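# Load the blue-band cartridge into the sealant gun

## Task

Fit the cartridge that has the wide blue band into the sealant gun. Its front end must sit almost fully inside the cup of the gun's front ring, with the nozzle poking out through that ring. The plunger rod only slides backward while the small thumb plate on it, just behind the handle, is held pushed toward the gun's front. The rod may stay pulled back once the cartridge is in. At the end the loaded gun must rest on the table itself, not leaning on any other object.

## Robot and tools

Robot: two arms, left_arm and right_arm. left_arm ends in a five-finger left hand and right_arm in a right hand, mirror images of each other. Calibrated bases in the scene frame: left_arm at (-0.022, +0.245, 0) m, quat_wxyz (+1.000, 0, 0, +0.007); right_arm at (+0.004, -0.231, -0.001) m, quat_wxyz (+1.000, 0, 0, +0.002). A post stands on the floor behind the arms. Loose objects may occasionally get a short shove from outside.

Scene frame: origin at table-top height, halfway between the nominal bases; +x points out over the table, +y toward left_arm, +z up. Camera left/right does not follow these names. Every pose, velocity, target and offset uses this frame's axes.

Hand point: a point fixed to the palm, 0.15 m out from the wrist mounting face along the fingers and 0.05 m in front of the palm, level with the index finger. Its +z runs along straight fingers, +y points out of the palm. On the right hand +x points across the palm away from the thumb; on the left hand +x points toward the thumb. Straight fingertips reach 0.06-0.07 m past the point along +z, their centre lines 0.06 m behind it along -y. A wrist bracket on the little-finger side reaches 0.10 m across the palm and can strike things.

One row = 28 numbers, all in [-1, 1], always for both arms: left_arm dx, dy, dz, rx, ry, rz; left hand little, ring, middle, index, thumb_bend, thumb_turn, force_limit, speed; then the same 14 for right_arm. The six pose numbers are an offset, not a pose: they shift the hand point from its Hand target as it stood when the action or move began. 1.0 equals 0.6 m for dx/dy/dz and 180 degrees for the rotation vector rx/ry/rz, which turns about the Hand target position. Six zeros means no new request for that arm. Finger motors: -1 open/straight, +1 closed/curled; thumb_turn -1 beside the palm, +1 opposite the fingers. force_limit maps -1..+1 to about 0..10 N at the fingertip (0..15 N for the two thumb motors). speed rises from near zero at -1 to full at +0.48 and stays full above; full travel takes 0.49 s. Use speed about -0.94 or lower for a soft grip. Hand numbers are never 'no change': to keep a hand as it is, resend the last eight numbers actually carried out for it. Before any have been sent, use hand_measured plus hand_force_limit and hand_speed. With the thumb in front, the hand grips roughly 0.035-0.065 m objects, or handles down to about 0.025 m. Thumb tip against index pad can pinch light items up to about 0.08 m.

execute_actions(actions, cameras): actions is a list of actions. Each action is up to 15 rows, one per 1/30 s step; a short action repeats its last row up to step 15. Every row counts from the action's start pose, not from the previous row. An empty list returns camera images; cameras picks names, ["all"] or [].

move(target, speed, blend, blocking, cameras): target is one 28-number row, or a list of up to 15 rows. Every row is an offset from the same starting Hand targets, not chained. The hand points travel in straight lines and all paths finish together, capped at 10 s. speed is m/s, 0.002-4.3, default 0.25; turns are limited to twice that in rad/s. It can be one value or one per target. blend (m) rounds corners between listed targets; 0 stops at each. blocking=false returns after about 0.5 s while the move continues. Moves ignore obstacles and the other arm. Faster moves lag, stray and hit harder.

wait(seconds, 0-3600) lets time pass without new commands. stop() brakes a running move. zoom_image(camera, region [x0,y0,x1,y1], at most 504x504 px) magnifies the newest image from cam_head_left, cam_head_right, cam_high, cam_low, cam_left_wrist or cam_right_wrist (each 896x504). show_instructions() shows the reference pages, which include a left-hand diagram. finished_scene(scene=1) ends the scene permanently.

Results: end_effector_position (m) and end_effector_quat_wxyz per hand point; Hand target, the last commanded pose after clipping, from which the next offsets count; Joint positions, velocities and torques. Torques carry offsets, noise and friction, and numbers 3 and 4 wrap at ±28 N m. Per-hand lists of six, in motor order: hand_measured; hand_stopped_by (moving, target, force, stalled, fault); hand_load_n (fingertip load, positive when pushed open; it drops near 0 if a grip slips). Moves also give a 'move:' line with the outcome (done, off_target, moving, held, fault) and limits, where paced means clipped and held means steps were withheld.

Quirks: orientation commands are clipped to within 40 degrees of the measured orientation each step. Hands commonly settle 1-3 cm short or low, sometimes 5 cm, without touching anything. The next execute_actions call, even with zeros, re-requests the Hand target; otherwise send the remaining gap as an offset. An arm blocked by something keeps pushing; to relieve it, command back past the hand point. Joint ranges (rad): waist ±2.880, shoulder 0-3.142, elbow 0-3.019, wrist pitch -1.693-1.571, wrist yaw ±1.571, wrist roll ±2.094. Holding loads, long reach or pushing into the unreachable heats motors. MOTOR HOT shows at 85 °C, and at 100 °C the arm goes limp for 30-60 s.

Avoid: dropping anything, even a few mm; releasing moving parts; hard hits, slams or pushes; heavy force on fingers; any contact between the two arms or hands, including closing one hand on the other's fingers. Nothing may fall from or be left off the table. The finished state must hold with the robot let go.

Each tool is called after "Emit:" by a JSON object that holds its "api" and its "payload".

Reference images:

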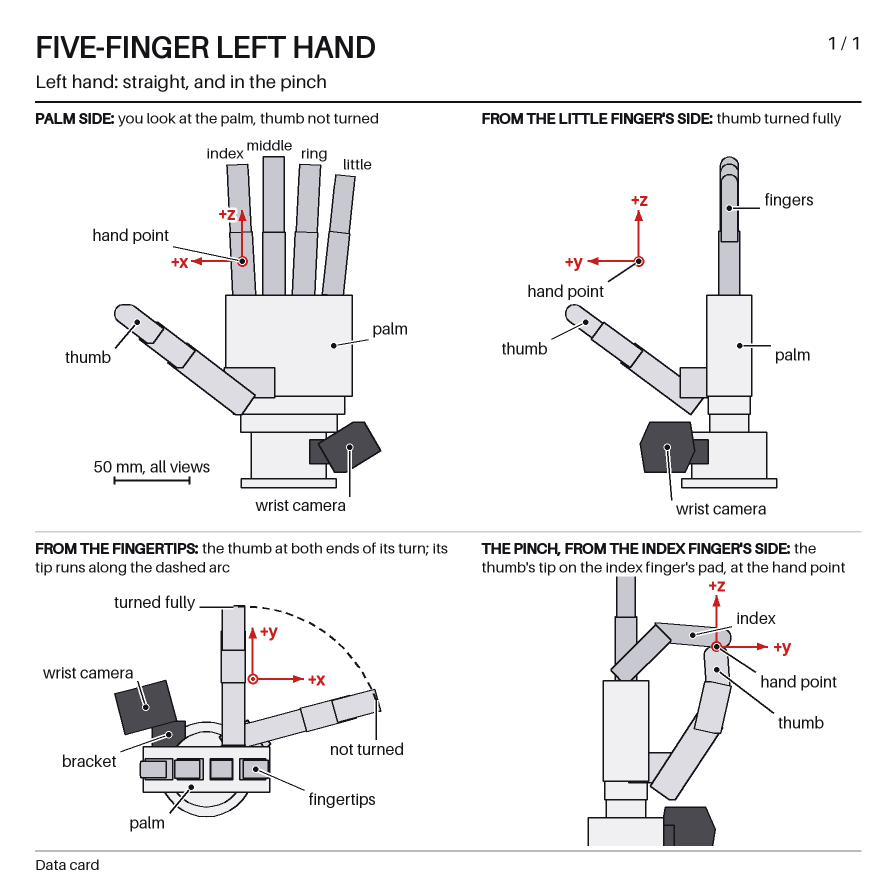

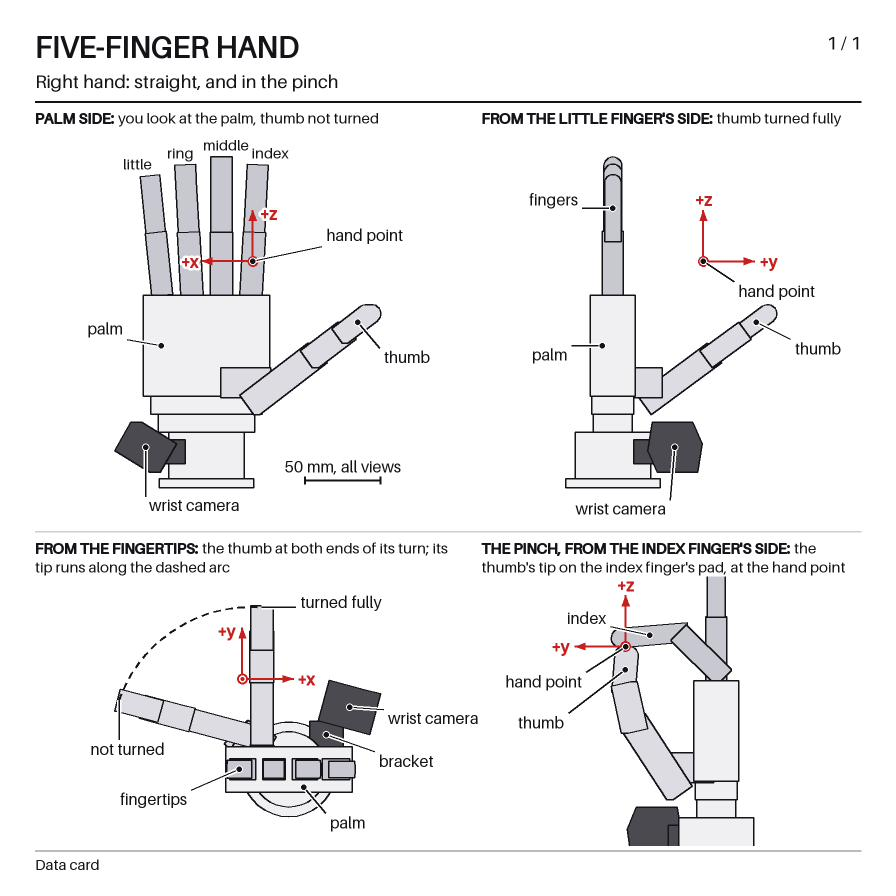

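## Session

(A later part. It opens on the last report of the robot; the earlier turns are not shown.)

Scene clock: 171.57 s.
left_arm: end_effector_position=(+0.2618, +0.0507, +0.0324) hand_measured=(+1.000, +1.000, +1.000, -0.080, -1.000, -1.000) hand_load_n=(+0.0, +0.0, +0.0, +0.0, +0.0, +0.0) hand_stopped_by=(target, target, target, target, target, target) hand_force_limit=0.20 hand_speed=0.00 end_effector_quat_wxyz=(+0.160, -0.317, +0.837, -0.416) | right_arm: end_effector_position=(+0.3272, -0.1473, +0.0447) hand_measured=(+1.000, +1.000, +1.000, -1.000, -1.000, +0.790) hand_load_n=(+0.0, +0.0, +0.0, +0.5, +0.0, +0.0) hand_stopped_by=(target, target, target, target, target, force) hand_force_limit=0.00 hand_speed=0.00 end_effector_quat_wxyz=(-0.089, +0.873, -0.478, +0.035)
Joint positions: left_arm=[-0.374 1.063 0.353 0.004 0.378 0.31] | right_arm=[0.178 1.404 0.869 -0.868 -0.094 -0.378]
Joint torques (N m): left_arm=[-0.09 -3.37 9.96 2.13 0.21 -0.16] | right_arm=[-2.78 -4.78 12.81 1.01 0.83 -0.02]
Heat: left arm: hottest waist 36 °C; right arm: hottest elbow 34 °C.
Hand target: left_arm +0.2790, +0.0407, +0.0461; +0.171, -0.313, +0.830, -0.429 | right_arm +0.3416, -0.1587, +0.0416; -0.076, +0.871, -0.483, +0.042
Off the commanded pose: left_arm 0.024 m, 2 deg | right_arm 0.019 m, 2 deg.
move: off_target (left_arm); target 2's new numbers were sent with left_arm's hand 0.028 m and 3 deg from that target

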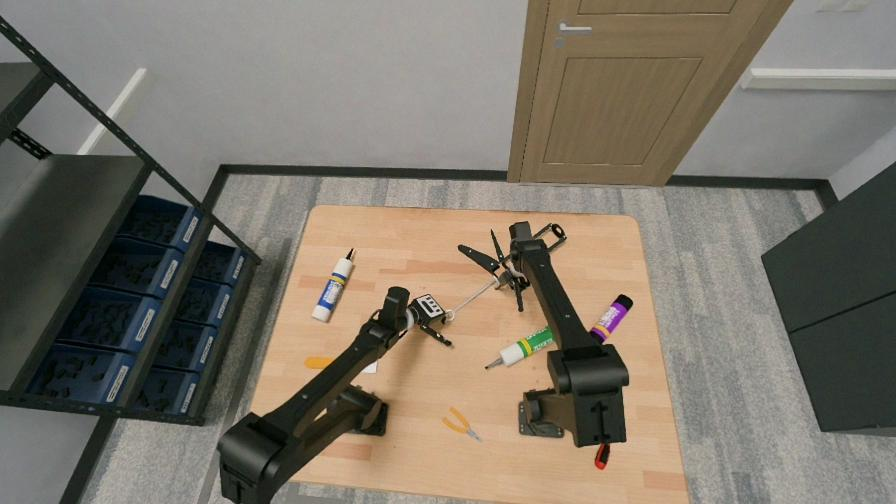

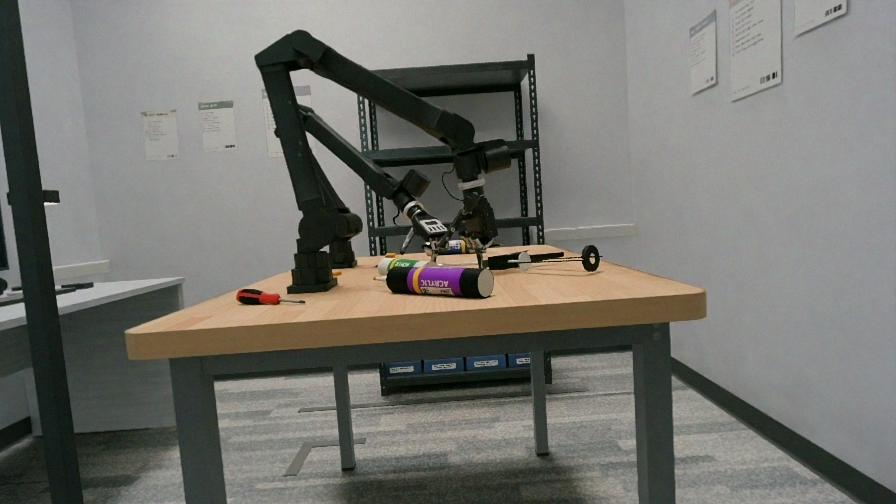

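Emit:
{"api": "move", "payload": {"target": [[-0.005,0.005,0.035,0,0,0,1,1,1,-0.08,-1,-1,0.2,0,0,0,0,0,0,0,1,1,1,-1,-1,0.9,0,0],[0.035,-0.020,0.035,0,0,0,1,1,1,-0.08,-1,-1,0.2,0,0,0,0,0,0,0,1,1,1,-1,-1,0.9,0,0]], "speed": 0.06, "cameras": ["cam_head_left","cam_low"]}}

Emit:
{"api": "zoom_image", "payload": {"camera": "cam_head_left", "region": [430, 295, 470, 325]}}

Emit:
{"api": "zoom_image", "payload": {"camera": "cam_low", "region": [415, 240, 465, 275]}}

Scene clock: 173.50 s.
left_arm: end_effector_position=(+0.2792, +0.0412, +0.0495) hand_measured=(+1.000, +1.000, +1.000, -0.080, -1.000, -1.000) hand_load_n=(+0.0, +0.0, +0.0, +0.0, -0.5, +0.0) hand_stopped_by=(target, target, target, target, target, target) hand_force_limit=0.20 hand_speed=0.00 end_effector_quat_wxyz=(+0.157, -0.319, +0.839, -0.413) | right_arm: end_effector_position=(+0.3272, -0.1473, +0.0447) hand_measured=(+1.000, +1.000, +1.000, -1.000, -1.000, +0.790) hand_load_n=(+0.0, +0.0, +0.0, +0.0, +0.0, +0.0) hand_stopped_by=(target, target, target, target, target, force) hand_force_limit=0.00 hand_speed=0.00 end_effector_quat_wxyz=(-0.089, +0.873, -0.478, +0.035)
Joint positions: left_arm=[-0.385 1.087 0.43 -0.056 0.369 0.303] | right_arm=[0.178 1.404 0.869 -0.868 -0.094 -0.378]
Joint torques (N m): left_arm=[0.26 -2.9 10.77 2.24 0.17 -0.16] | right_arm=[-2.78 -4.84 12.81 0.99 0.83 -0.02]
Heat: left arm: hottest waist 36 °C; right arm: hottest elbow 34 °C.
Hand target: left_arm +0.3000, +0.0287, +0.0672; +0.171, -0.313, +0.830, -0.429 | right_arm +0.3416, -0.1587, +0.0416; -0.076, +0.871, -0.483, +0.042
Off the commanded pose: left_arm 0.030 m, 3 deg | right_arm 0.019 m, 2 deg.
move: off_target (left_arm)

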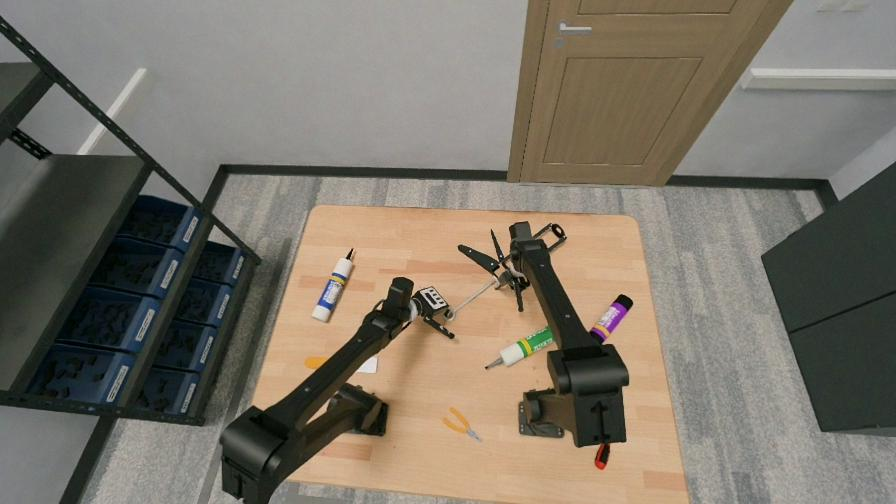

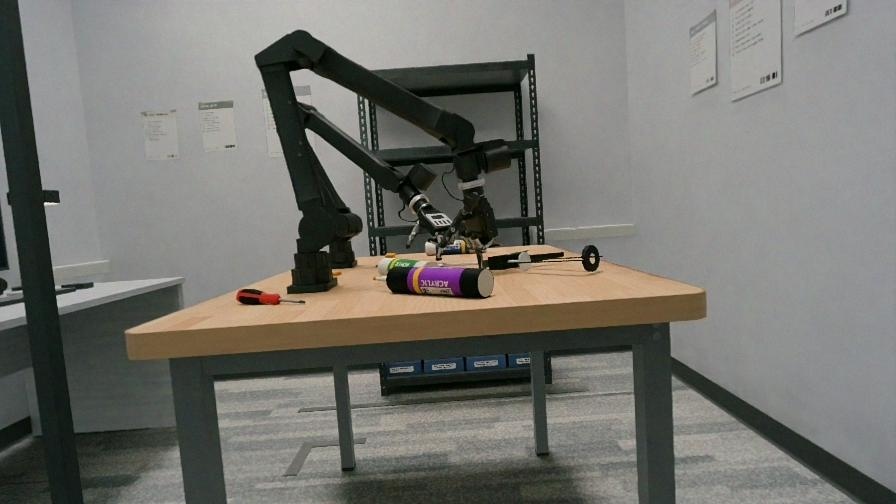

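Scaled by 12.600 from the camera's image (finer frame: 1280x720).

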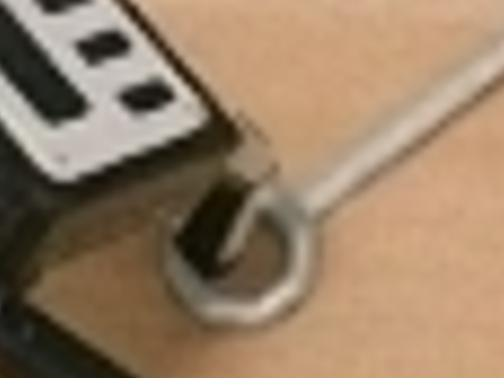

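Scaled by 10.080 from the camera's image (finer frame: 1280x720).

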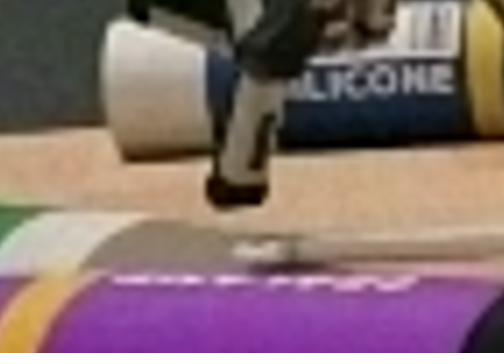

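Emit:
{"api": "move", "payload": {"target": [[-0.005,-0.00,0.03,0,0,0,1,1,1,-0.08,-1,-1,0.2,0,0,0,0,0,0,0,1,1,1,-1,-1,0.9,0,0],[-0.020,0.005,-0.02,0,0,0,1,1,1,-0.08,-1,-1,0.2,0,0,0,0,0,0,0,1,1,1,-1,-1,0.9,0,0]], "speed": 0.08, "cameras": ["cam_head_left","cam_low"]}}

Emit:
{"api": "zoom_image", "payload": {"camera": "cam_head_left", "region": [430, 295, 470, 325]}}

Emit:
{"api": "zoom_image", "payload": {"camera": "cam_low", "region": [415, 240, 465, 275]}}

Scene clock: 175.53 s.
left_arm: end_effector_position=(+0.2906, +0.0346, +0.0609) hand_measured=(+1.000, +1.000, +1.000, -0.080, -1.000, -1.000) hand_load_n=(+0.0, +0.0, +0.0, +0.0, +0.0, +0.0) hand_stopped_by=(target, target, target, target, target, target) hand_force_limit=0.20 hand_speed=0.00 end_effector_quat_wxyz=(+0.175, -0.310, +0.831, -0.428) | right_arm: end_effector_position=(+0.3272, -0.1473, +0.0447) hand_measured=(+1.000, +1.000, +1.000, -1.000, -1.000, +0.790) hand_load_n=(+0.0, +0.0, +0.0, +0.0, +0.0, +0.0) hand_stopped_by=(target, target, target, target, target, force) hand_force_limit=0.00 hand_speed=0.00 end_effector_quat_wxyz=(-0.089, +0.873, -0.478, +0.035)
Joint positions: left_arm=[-0.393 1.084 0.439 -0.012 0.362 0.299] | right_arm=[0.178 1.404 0.869 -0.868 -0.094 -0.378]
Joint torques (N m): left_arm=[0.21 -3.84 6.95 2.18 0.14 -0.15] | right_arm=[-2.73 -4.89 12.81 0.99 0.83 -0.02]
Heat: left arm: hottest waist 36 °C; right arm: hottest elbow 34 °C.
Hand target: left_arm +0.2880, +0.0318, +0.0552; +0.171, -0.313, +0.830, -0.429 | right_arm +0.3416, -0.1587, +0.0416; -0.076, +0.871, -0.483, +0.042
Off the commanded pose: left_arm 0.007 m, 1 deg | right_arm 0.019 m, 2 deg.
move: done

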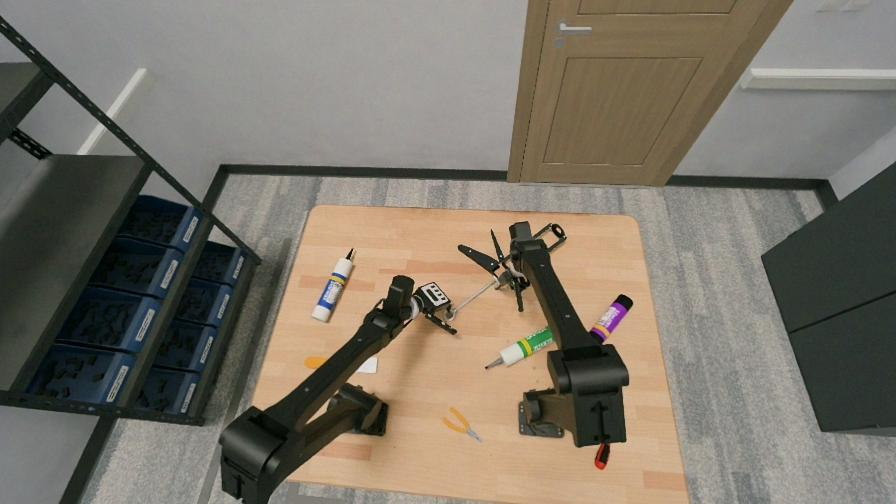

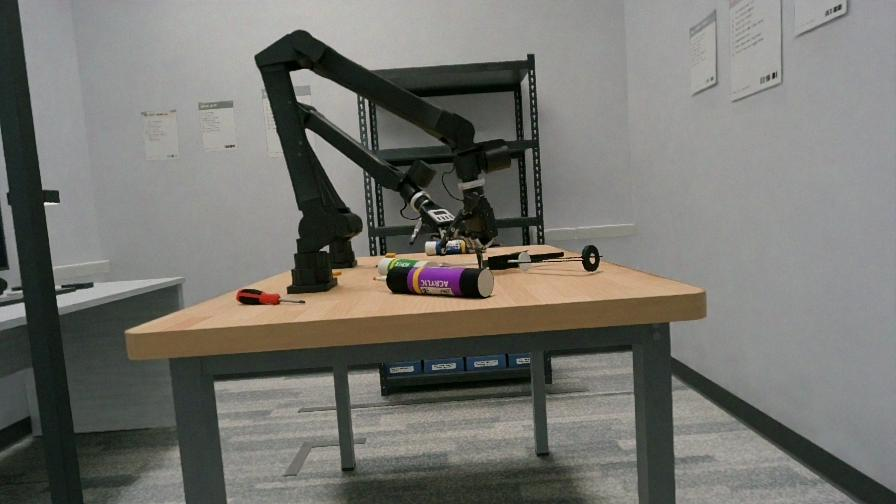

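Scaled by 12.600 from the camera's image (finer frame: 1280x720).

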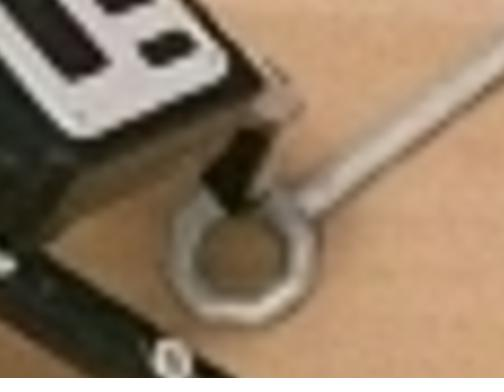

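Scaled by 10.080 from the camera's image (finer frame: 1280x720).

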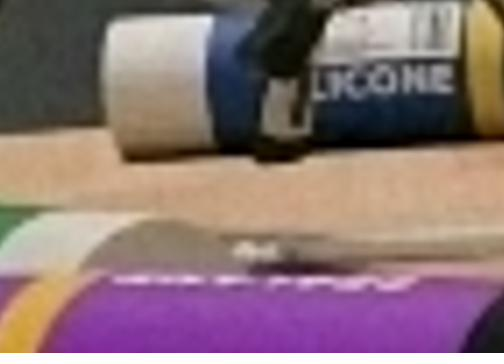

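Emit:
{"api": "move", "payload": {"target": [-0.003,0,-0.03,0,0,0,1,1,1,-0.08,-1,-1,0.2,0,0,0,0,0,0,0,1,1,1,-1,-1,0.9,0,0], "speed": 0.06, "cameras": ["cam_head_left","cam_low"]}}

Emit:
{"api": "zoom_image", "payload": {"camera": "cam_head_left", "region": [430, 295, 470, 325]}}

Emit:
{"api": "zoom_image", "payload": {"camera": "cam_low", "region": [415, 240, 465, 275]}}

Scene clock: 176.70 s.
left_arm: end_effector_position=(+0.2893, +0.0344, +0.0427) hand_measured=(+1.000, +1.000, +1.000, -0.080, -1.000, -1.000) hand_load_n=(+0.0, +0.0, +0.0, +0.0, +0.0, +0.0) hand_stopped_by=(target, target, target, target, target, target) hand_force_limit=0.20 hand_speed=0.00 end_effector_quat_wxyz=(+0.175, -0.310, +0.831, -0.428) | right_arm: end_effector_position=(+0.3272, -0.1473, +0.0447) hand_measured=(+1.000, +1.000, +1.000, -1.000, -1.000, +0.790) hand_load_n=(+0.0, +0.0, +0.0, +0.0, +0.0, +0.0) hand_stopped_by=(target, target, target, target, target, force) hand_force_limit=0.00 hand_speed=0.00 end_effector_quat_wxyz=(-0.089, +0.873, -0.478, +0.035)
Joint positions: left_arm=[-0.396 1.133 0.408 0.068 0.36 0.297] | right_arm=[0.178 1.404 0.869 -0.868 -0.094 -0.378]
Joint torques (N m): left_arm=[-0.26 -3.96 6.65 2.39 0.18 -0.16] | right_arm=[-2.78 -4.84 12.81 0.99 0.83 -0.02]
Heat: left arm: hottest waist 36 °C; right arm: hottest elbow 34 °C.
Hand target: left_arm +0.2863, +0.0317, +0.0372; +0.171, -0.313, +0.830, -0.429 | right_arm +0.3416, -0.1587, +0.0416; -0.076, +0.871, -0.483, +0.042
Off the commanded pose: left_arm 0.007 m, 1 deg | right_arm 0.019 m, 2 deg.
move: done

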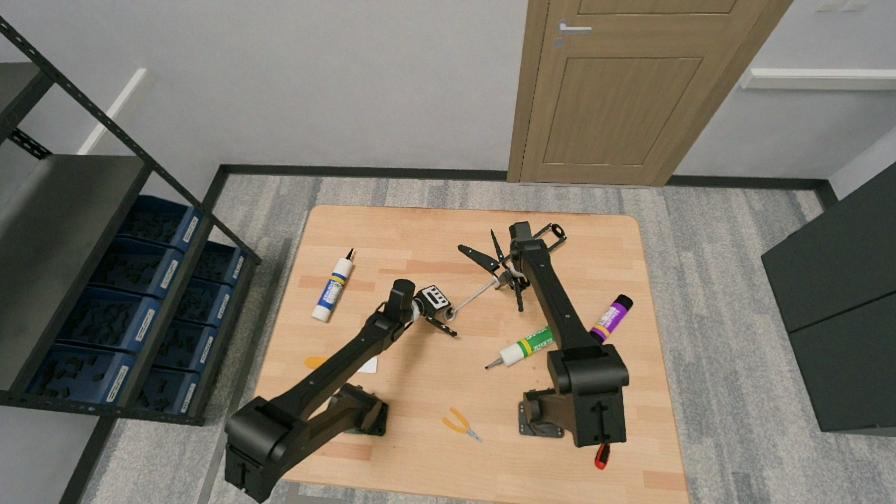

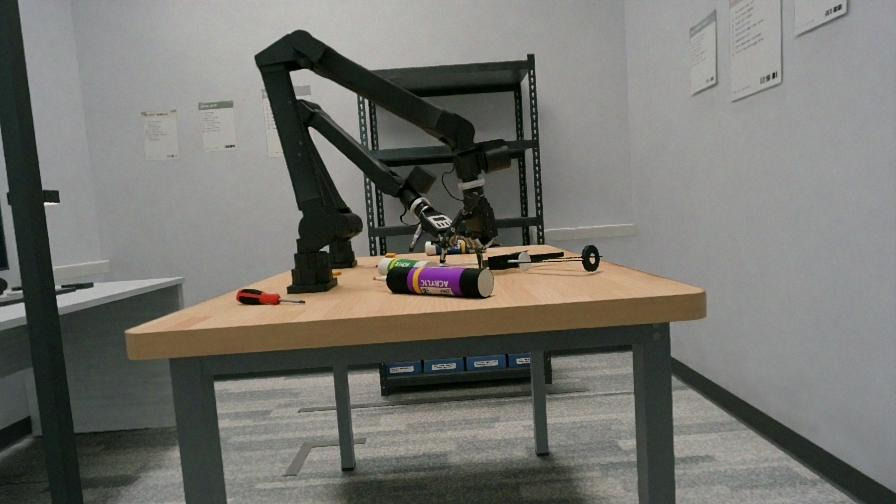

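Scaled by 12.600 from the camera's image (finer frame: 1280x720).

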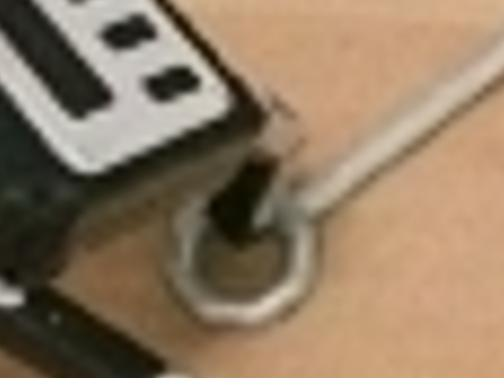

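Scaled by 10.080 from the camera's image (finer frame: 1280x720).

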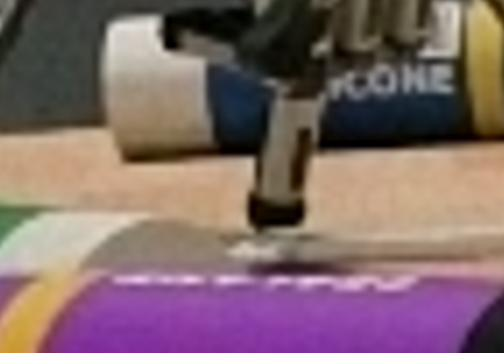

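Emit:
{"api": "move", "payload": {"target": [-0.003,-0.001,-0.022,0,0,0,1,1,1,-0.08,-1,-1,0.2,0,0,0,0,0,0,0,1,1,1,-1,-1,0.9,0,0], "speed": 0.06, "cameras": ["cam_head_left","cam_low"]}}

Emit:
{"api": "zoom_image", "payload": {"camera": "cam_head_left", "region": [430, 295, 470, 325]}}

Emit:
{"api": "zoom_image", "payload": {"camera": "cam_low", "region": [415, 240, 465, 275]}}

Scene clock: 177.63 s.
left_arm: end_effector_position=(+0.2881, +0.0327, +0.0312) hand_measured=(+1.000, +1.000, +1.000, -0.080, -1.000, -1.000) hand_load_n=(+0.0, +0.0, +0.0, -1.0, +0.0, +0.0) hand_stopped_by=(target, target, target, target, target, target) hand_force_limit=0.20 hand_speed=0.00 end_effector_quat_wxyz=(+0.176, -0.309, +0.830, -0.430) | right_arm: end_effector_position=(+0.3277, -0.1478, +0.0449) hand_measured=(+1.000, +1.000, +1.000, -1.000, -1.000, +0.790) hand_load_n=(+0.0, +0.0, +0.0, +0.0, +0.0, +0.0) hand_stopped_by=(target, target, target, target, target, force) hand_force_limit=0.00 hand_speed=0.00 end_effector_quat_wxyz=(-0.088, +0.873, -0.478, +0.036)
Joint positions: left_arm=[-0.402 1.169 0.388 0.129 0.357 0.292] | right_arm=[0.177 1.404 0.87 -0.868 -0.092 -0.379]
Joint torques (N m): left_arm=[0.67 -3.6 6.26 2.36 0.17 -0.15] | right_arm=[-2.78 -4.84 12.75 0.99 0.74 -0.01]
Heat: left arm: hottest waist 36 °C; right arm: hottest elbow 34 °C.
Hand target: left_arm +0.2845, +0.0311, +0.0240; +0.171, -0.313, +0.830, -0.429 | right_arm +0.3416, -0.1588, +0.0417; -0.077, +0.871, -0.483, +0.042
Off the commanded pose: left_arm 0.008 m, 1 deg | right_arm 0.018 m, 2 deg.
move: done

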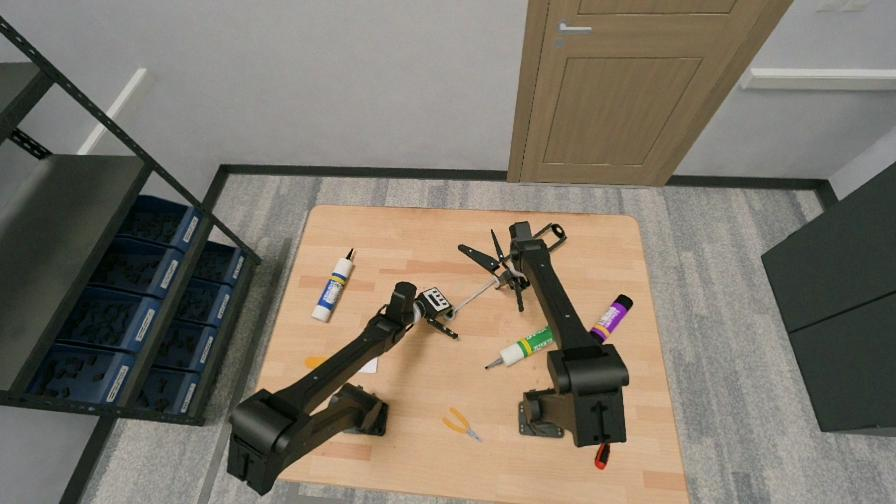

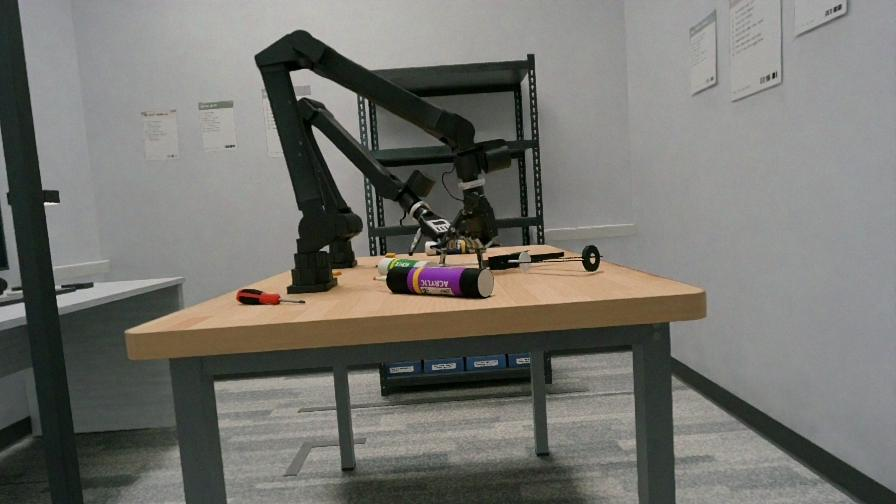

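Scaled by 12.600 from the camera's image (finer frame: 1280x720).

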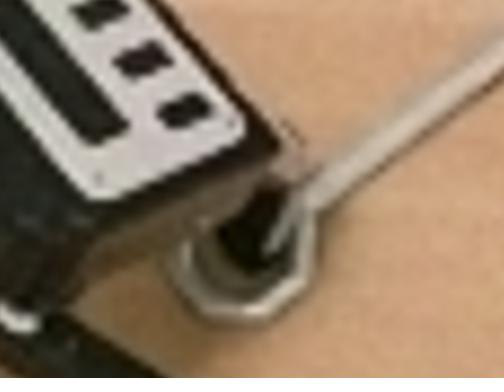

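Scaled by 10.080 from the camera's image (finer frame: 1280x720).

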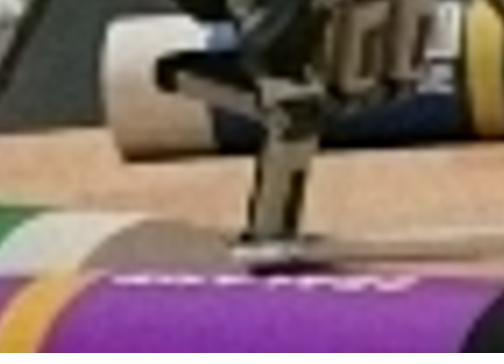

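Emit:
{"api": "move", "payload": {"target": [-0.006,0.006,-0.01,0,0,0,1,1,1,-0.08,-1,-1,0.2,0,0,0,0,0,0,0,1,1,1,-1,-1,0.9,0,0], "speed": 0.06, "cameras": ["cam_head_left","cam_low"]}}

Emit:
{"api": "zoom_image", "payload": {"camera": "cam_head_left", "region": [430, 295, 470, 325]}}

Emit:
{"api": "zoom_image", "payload": {"camera": "cam_low", "region": [415, 240, 465, 275]}}

Scene clock: 178.43 s.
left_arm: end_effector_position=(+0.2875, +0.0324, +0.0304) hand_measured=(+1.000, +1.000, +1.000, -0.080, -1.000, -1.000) hand_load_n=(+0.0, +0.5, +0.0, -1.5, +0.0, +0.0) hand_stopped_by=(target, target, target, target, target, target) hand_force_limit=0.20 hand_speed=0.00 end_effector_quat_wxyz=(+0.180, -0.306, +0.827, -0.436) | right_arm: end_effector_position=(+0.3277, -0.1478, +0.0449) hand_measured=(+1.000, +1.000, +1.000, -1.000, -1.000, +0.790) hand_load_n=(+0.0, +0.0, +0.0, +0.0, +0.0, +0.0) hand_stopped_by=(target, target, target, target, target, force) hand_force_limit=0.00 hand_speed=0.00 end_effector_quat_wxyz=(-0.088, +0.873, -0.478, +0.036)
Joint positions: left_arm=[-0.402 1.169 0.375 0.158 0.36 0.292] | right_arm=[0.177 1.404 0.87 -0.868 -0.092 -0.379]
Joint torques (N m): left_arm=[1.03 -2.96 5.81 2.22 0.3 -0.11] | right_arm=[-2.78 -4.84 12.77 1.01 0.74 -0.02]
Heat: left arm: hottest waist 36 °C; right arm: hottest elbow 34 °C.
Hand target: left_arm +0.2809, +0.0346, +0.0181; +0.171, -0.313, +0.830, -0.429 | right_arm +0.3416, -0.1588, +0.0417; -0.077, +0.871, -0.483, +0.042
Off the commanded pose: left_arm 0.014 m, 1 deg | right_arm 0.018 m, 2 deg.
move: off_target (left_arm)

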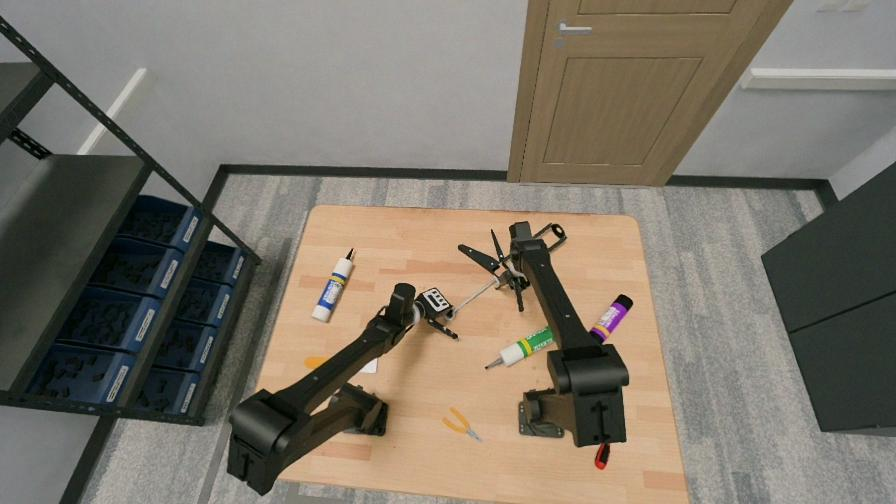

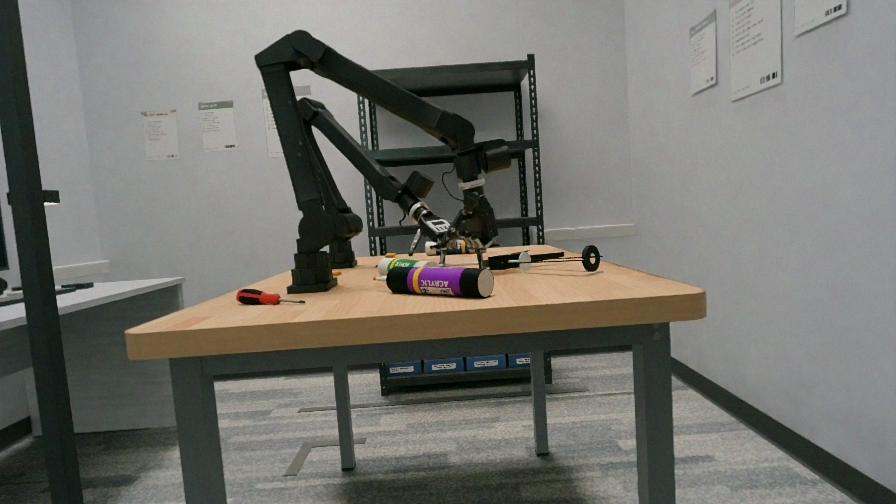

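Scaled by 12.600 from the camera's image (finer frame: 1280x720).

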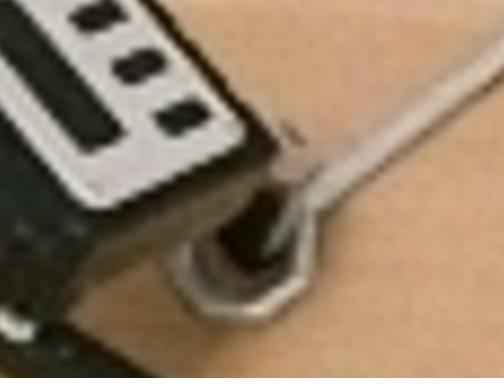

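Scaled by 10.080 from the camera's image (finer frame: 1280x720).

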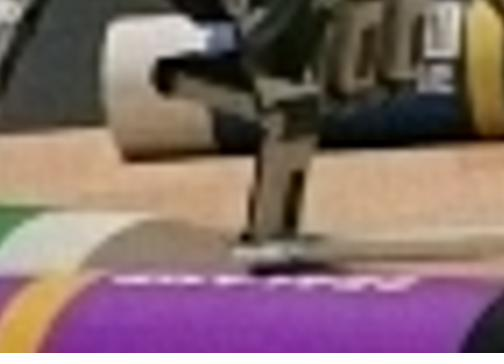

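Emit:
{"api": "zoom_image", "payload": {"camera": "cam_low", "region": [430, 255, 458, 272]}}

Emit:
{"api": "zoom_image", "payload": {"camera": "cam_head_left", "region": [436, 303, 464, 327]}}

Scaled by 18.000 from the camera's image (finer frame: 1280x720).

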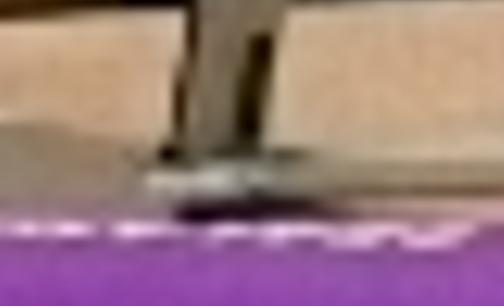

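Scaled by 18.000 from the camera's image (finer frame: 1280x720).

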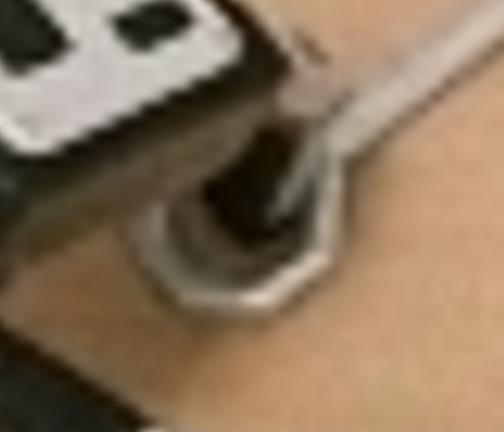

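Emit:
{"api": "move", "payload": {"target": [-0.025,0.0333,-0.018,0,0,0,1,1,1,-0.08,-1,-1,0.2,0,0.0,-0.0,0,0,0,0,1,1,1,-1,-1,0.9,0,0], "speed": 0.04, "cameras": ["cam_head_left","cam_low","cam_high"]}}

Emit:
{"api": "zoom_image", "payload": {"camera": "cam_head_left", "region": [420, 295, 460, 325]}}

Emit:
{"api": "zoom_image", "payload": {"camera": "cam_high", "region": [320, 190, 480, 290]}}

Emit:
{"api": "zoom_image", "payload": {"camera": "cam_low", "region": [415, 240, 465, 275]}}

Scene clock: 179.80 s.
left_arm: end_effector_position=(+0.2816, +0.0419, +0.0287) hand_measured=(+1.000, +1.000, +1.000, -0.080, -1.000, -1.000) hand_load_n=(+0.0, +0.0, +0.0, +2.0, +0.0, +0.0) hand_stopped_by=(target, target, target, target, target, target) hand_force_limit=0.20 hand_speed=0.00 end_effector_quat_wxyz=(+0.180, -0.308, +0.818, -0.450) | right_arm: end_effector_position=(+0.3277, -0.1478, +0.0449) hand_measured=(+1.000, +1.000, +1.000, -1.000, -1.000, +0.790) hand_load_n=(+0.0, +0.0, +0.0, +0.0, +0.0, +0.0) hand_stopped_by=(target, target, target, target, target, force) hand_force_limit=0.00 hand_speed=0.00 end_effector_quat_wxyz=(-0.088, +0.873, -0.478, +0.036)
Joint positions: left_arm=[-0.361 1.148 0.333 0.202 0.405 0.292] | right_arm=[0.177 1.404 0.87 -0.868 -0.092 -0.379]
Joint torques (N m): left_arm=[1.55 -2.9 4.07 1.31 0.12 0.36] | right_arm=[-2.73 -4.89 12.74 1.01 0.74 -0.02]
Heat: left arm: hottest waist 36 °C; right arm: hottest elbow 34 °C.
Hand target: left_arm +0.2659, +0.0546, +0.0073; +0.171, -0.313, +0.830, -0.429 | right_arm +0.3416, -0.1588, +0.0417; -0.077, +0.871, -0.483, +0.042
Off the commanded pose: left_arm 0.029 m, 3 deg | right_arm 0.018 m, 2 deg.
move: off_target (left_arm)
Images, in order (width x height): cam_head_left 896x504, cam_high 896x504, cam_low 896x504.

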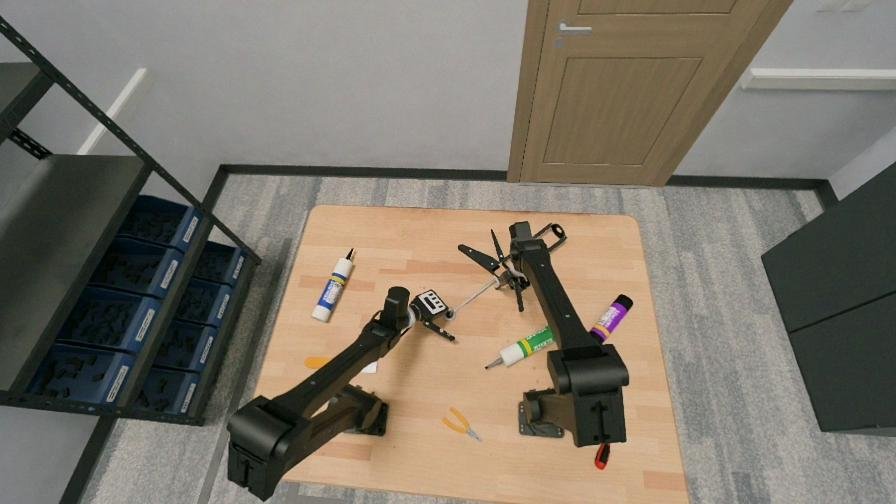

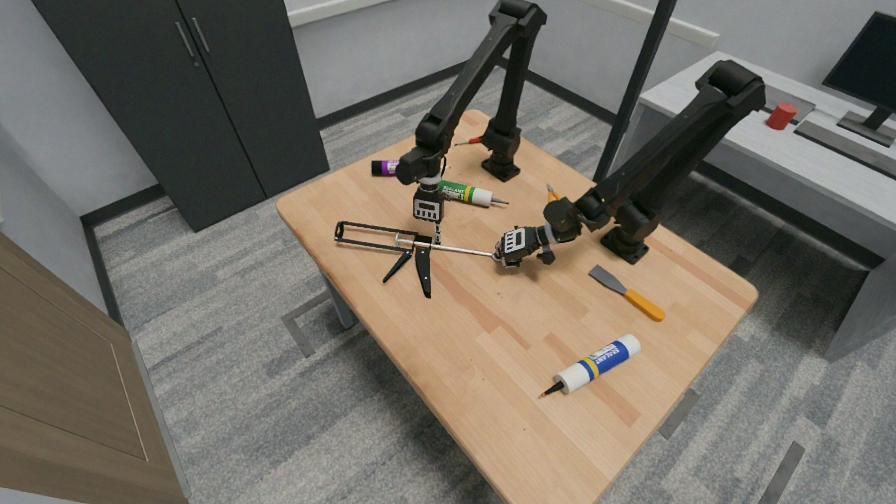

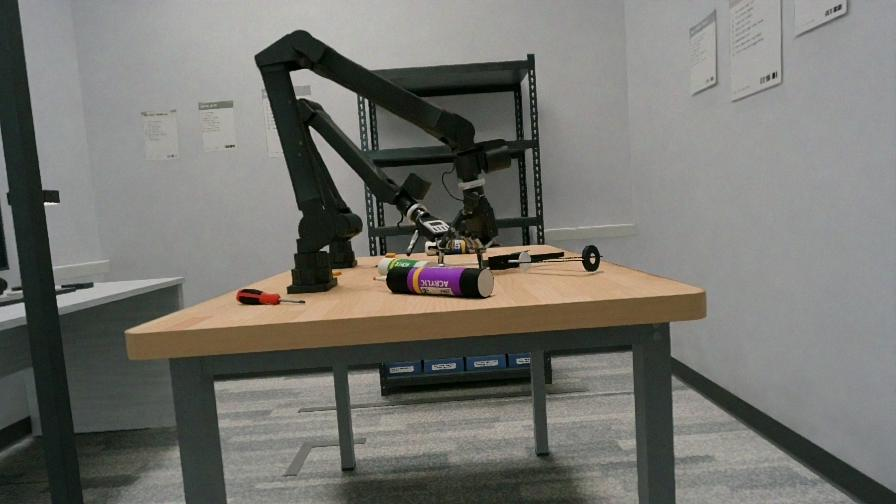

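Scaled by 12.600 from the camera's image (finer frame: 1280x720).

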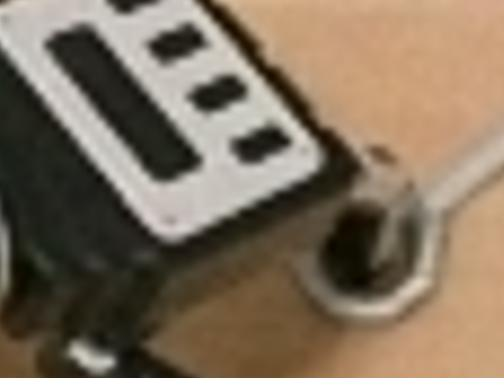

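Scaled by 3.150 from the camera's image (finer frame: 1280x720).

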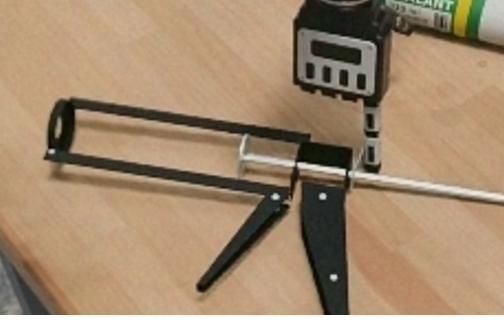

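Scaled by 10.080 from the camera's image (finer frame: 1280x720).

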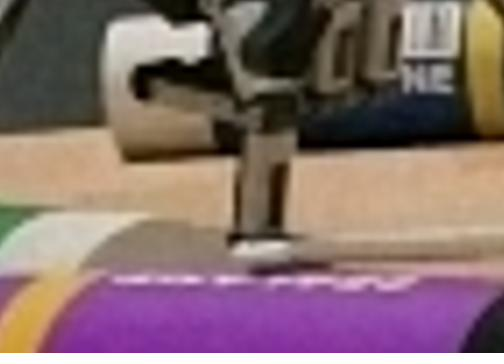

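Emit:
{"api": "move", "payload": {"target": [-0.010,0.0133,-0.01,0,0,0,1,1,1,-0.08,-1,-1,0.2,0,0.006,-0.008,0,0,0,0,1,1,1,-1,-1,0.9,0,0], "speed": 0.04, "cameras": ["cam_head_left","cam_low","cam_high"]}}

Emit:
{"api": "zoom_image", "payload": {"camera": "cam_head_left", "region": [420, 295, 460, 325]}}

Emit:
{"api": "zoom_image", "payload": {"camera": "cam_high", "region": [320, 190, 480, 290]}}

Scene clock: 180.70 s.
left_arm: end_effector_position=(+0.2792, +0.0450, +0.0277) hand_measured=(+1.000, +1.000, +1.000, -0.080, -1.000, -1.000) hand_load_n=(+0.0, +0.0, +0.0, +6.0, +0.0, -0.5) hand_stopped_by=(target, target, target, target, target, target) hand_force_limit=0.20 hand_speed=0.00 end_effector_quat_wxyz=(+0.182, -0.304, +0.816, -0.457) | right_arm: end_effector_position=(+0.3282, -0.1488, +0.0448) hand_measured=(+1.000, +1.000, +1.000, -1.000, -1.000, +0.790) hand_load_n=(+0.0, +0.0, +0.0, +0.0, +0.0, +0.0) hand_stopped_by=(target, target, target, target, target, force) hand_force_limit=0.00 hand_speed=0.00 end_effector_quat_wxyz=(-0.090, +0.875, -0.475, +0.033)
Joint positions: left_arm=[-0.346 1.143 0.315 0.225 0.426 0.299] | right_arm=[0.173 1.408 0.873 -0.871 -0.098 -0.392]
Joint torques (N m): left_arm=[1.9 -3.6 3.48 0.94 -0.01 0.37] | right_arm=[-3.55 -4.66 13.09 1.03 0.92 -0.02]
Heat: left arm: hottest waist 36 °C; right arm: hottest elbow 34 °C.
Hand target: left_arm +0.2599, +0.0626, +0.0012; +0.171, -0.313, +0.830, -0.429 | right_arm +0.3452, -0.1636, +0.0416; -0.076, +0.871, -0.483, +0.042
Off the commanded pose: left_arm 0.037 m, 4 deg | right_arm 0.023 m, 2 deg.
move: off_target (left_arm, right_arm)
Images, in order (width x height): cam_head_left 896x504, cam_high 896x504, cam_low 896x504.

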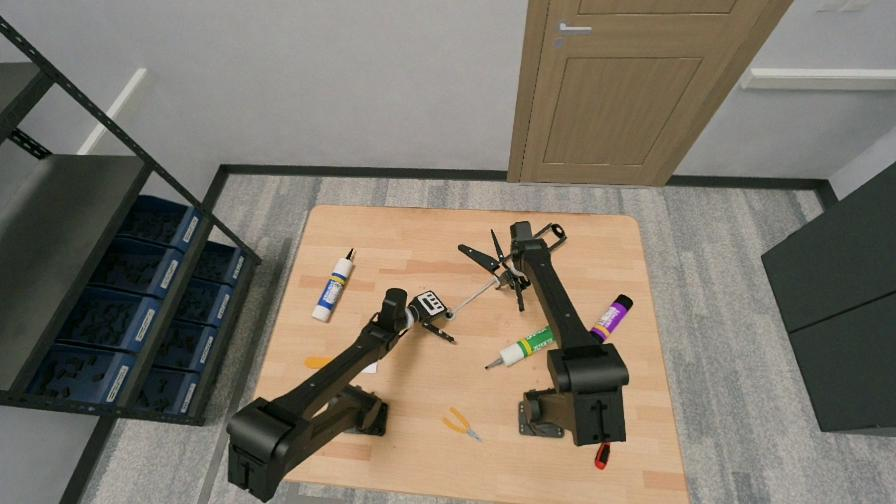

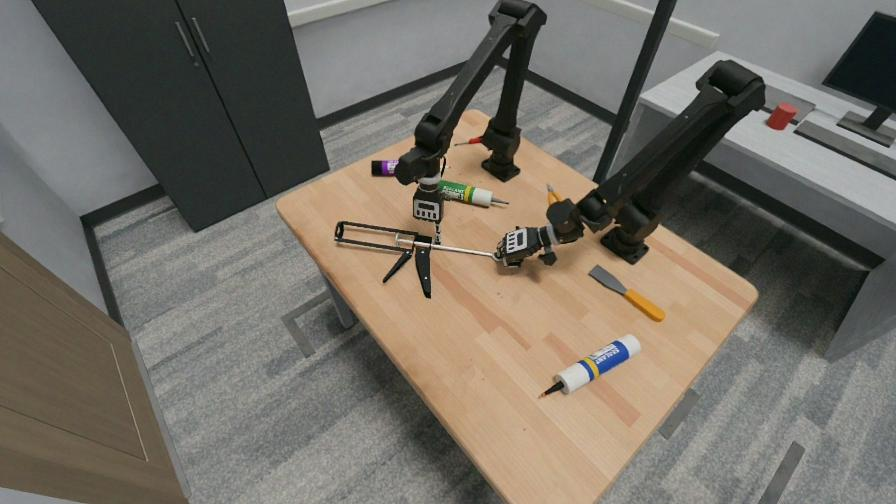

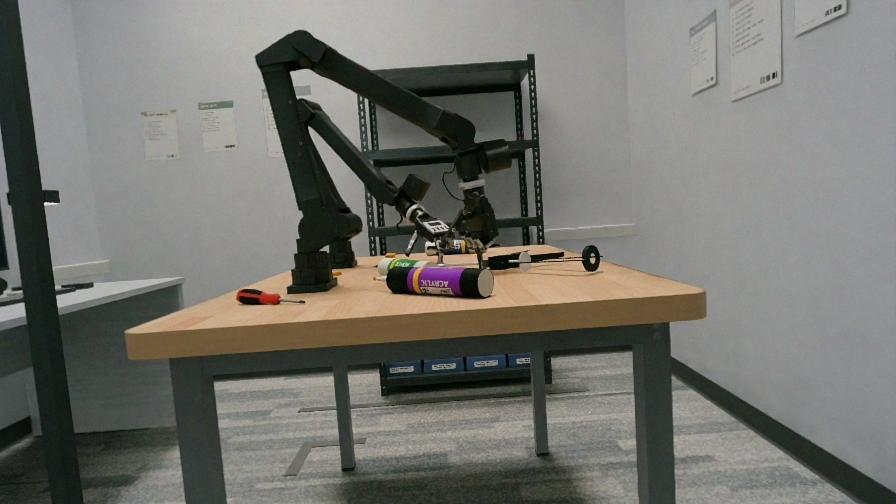

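Scaled by 12.600 from the camera's image (finer frame: 1280x720).

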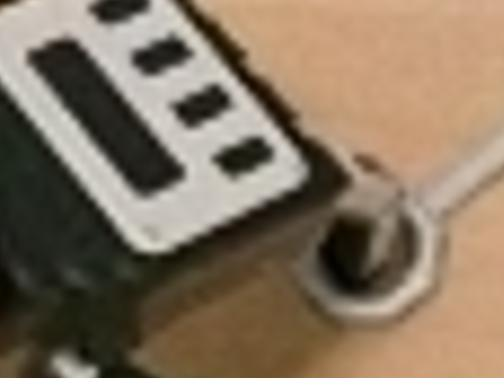

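Scaled by 3.150 from the camera's image (finer frame: 1280x720).

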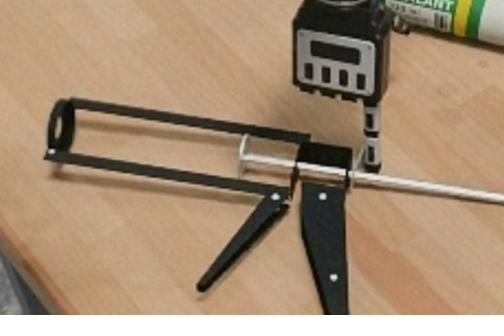

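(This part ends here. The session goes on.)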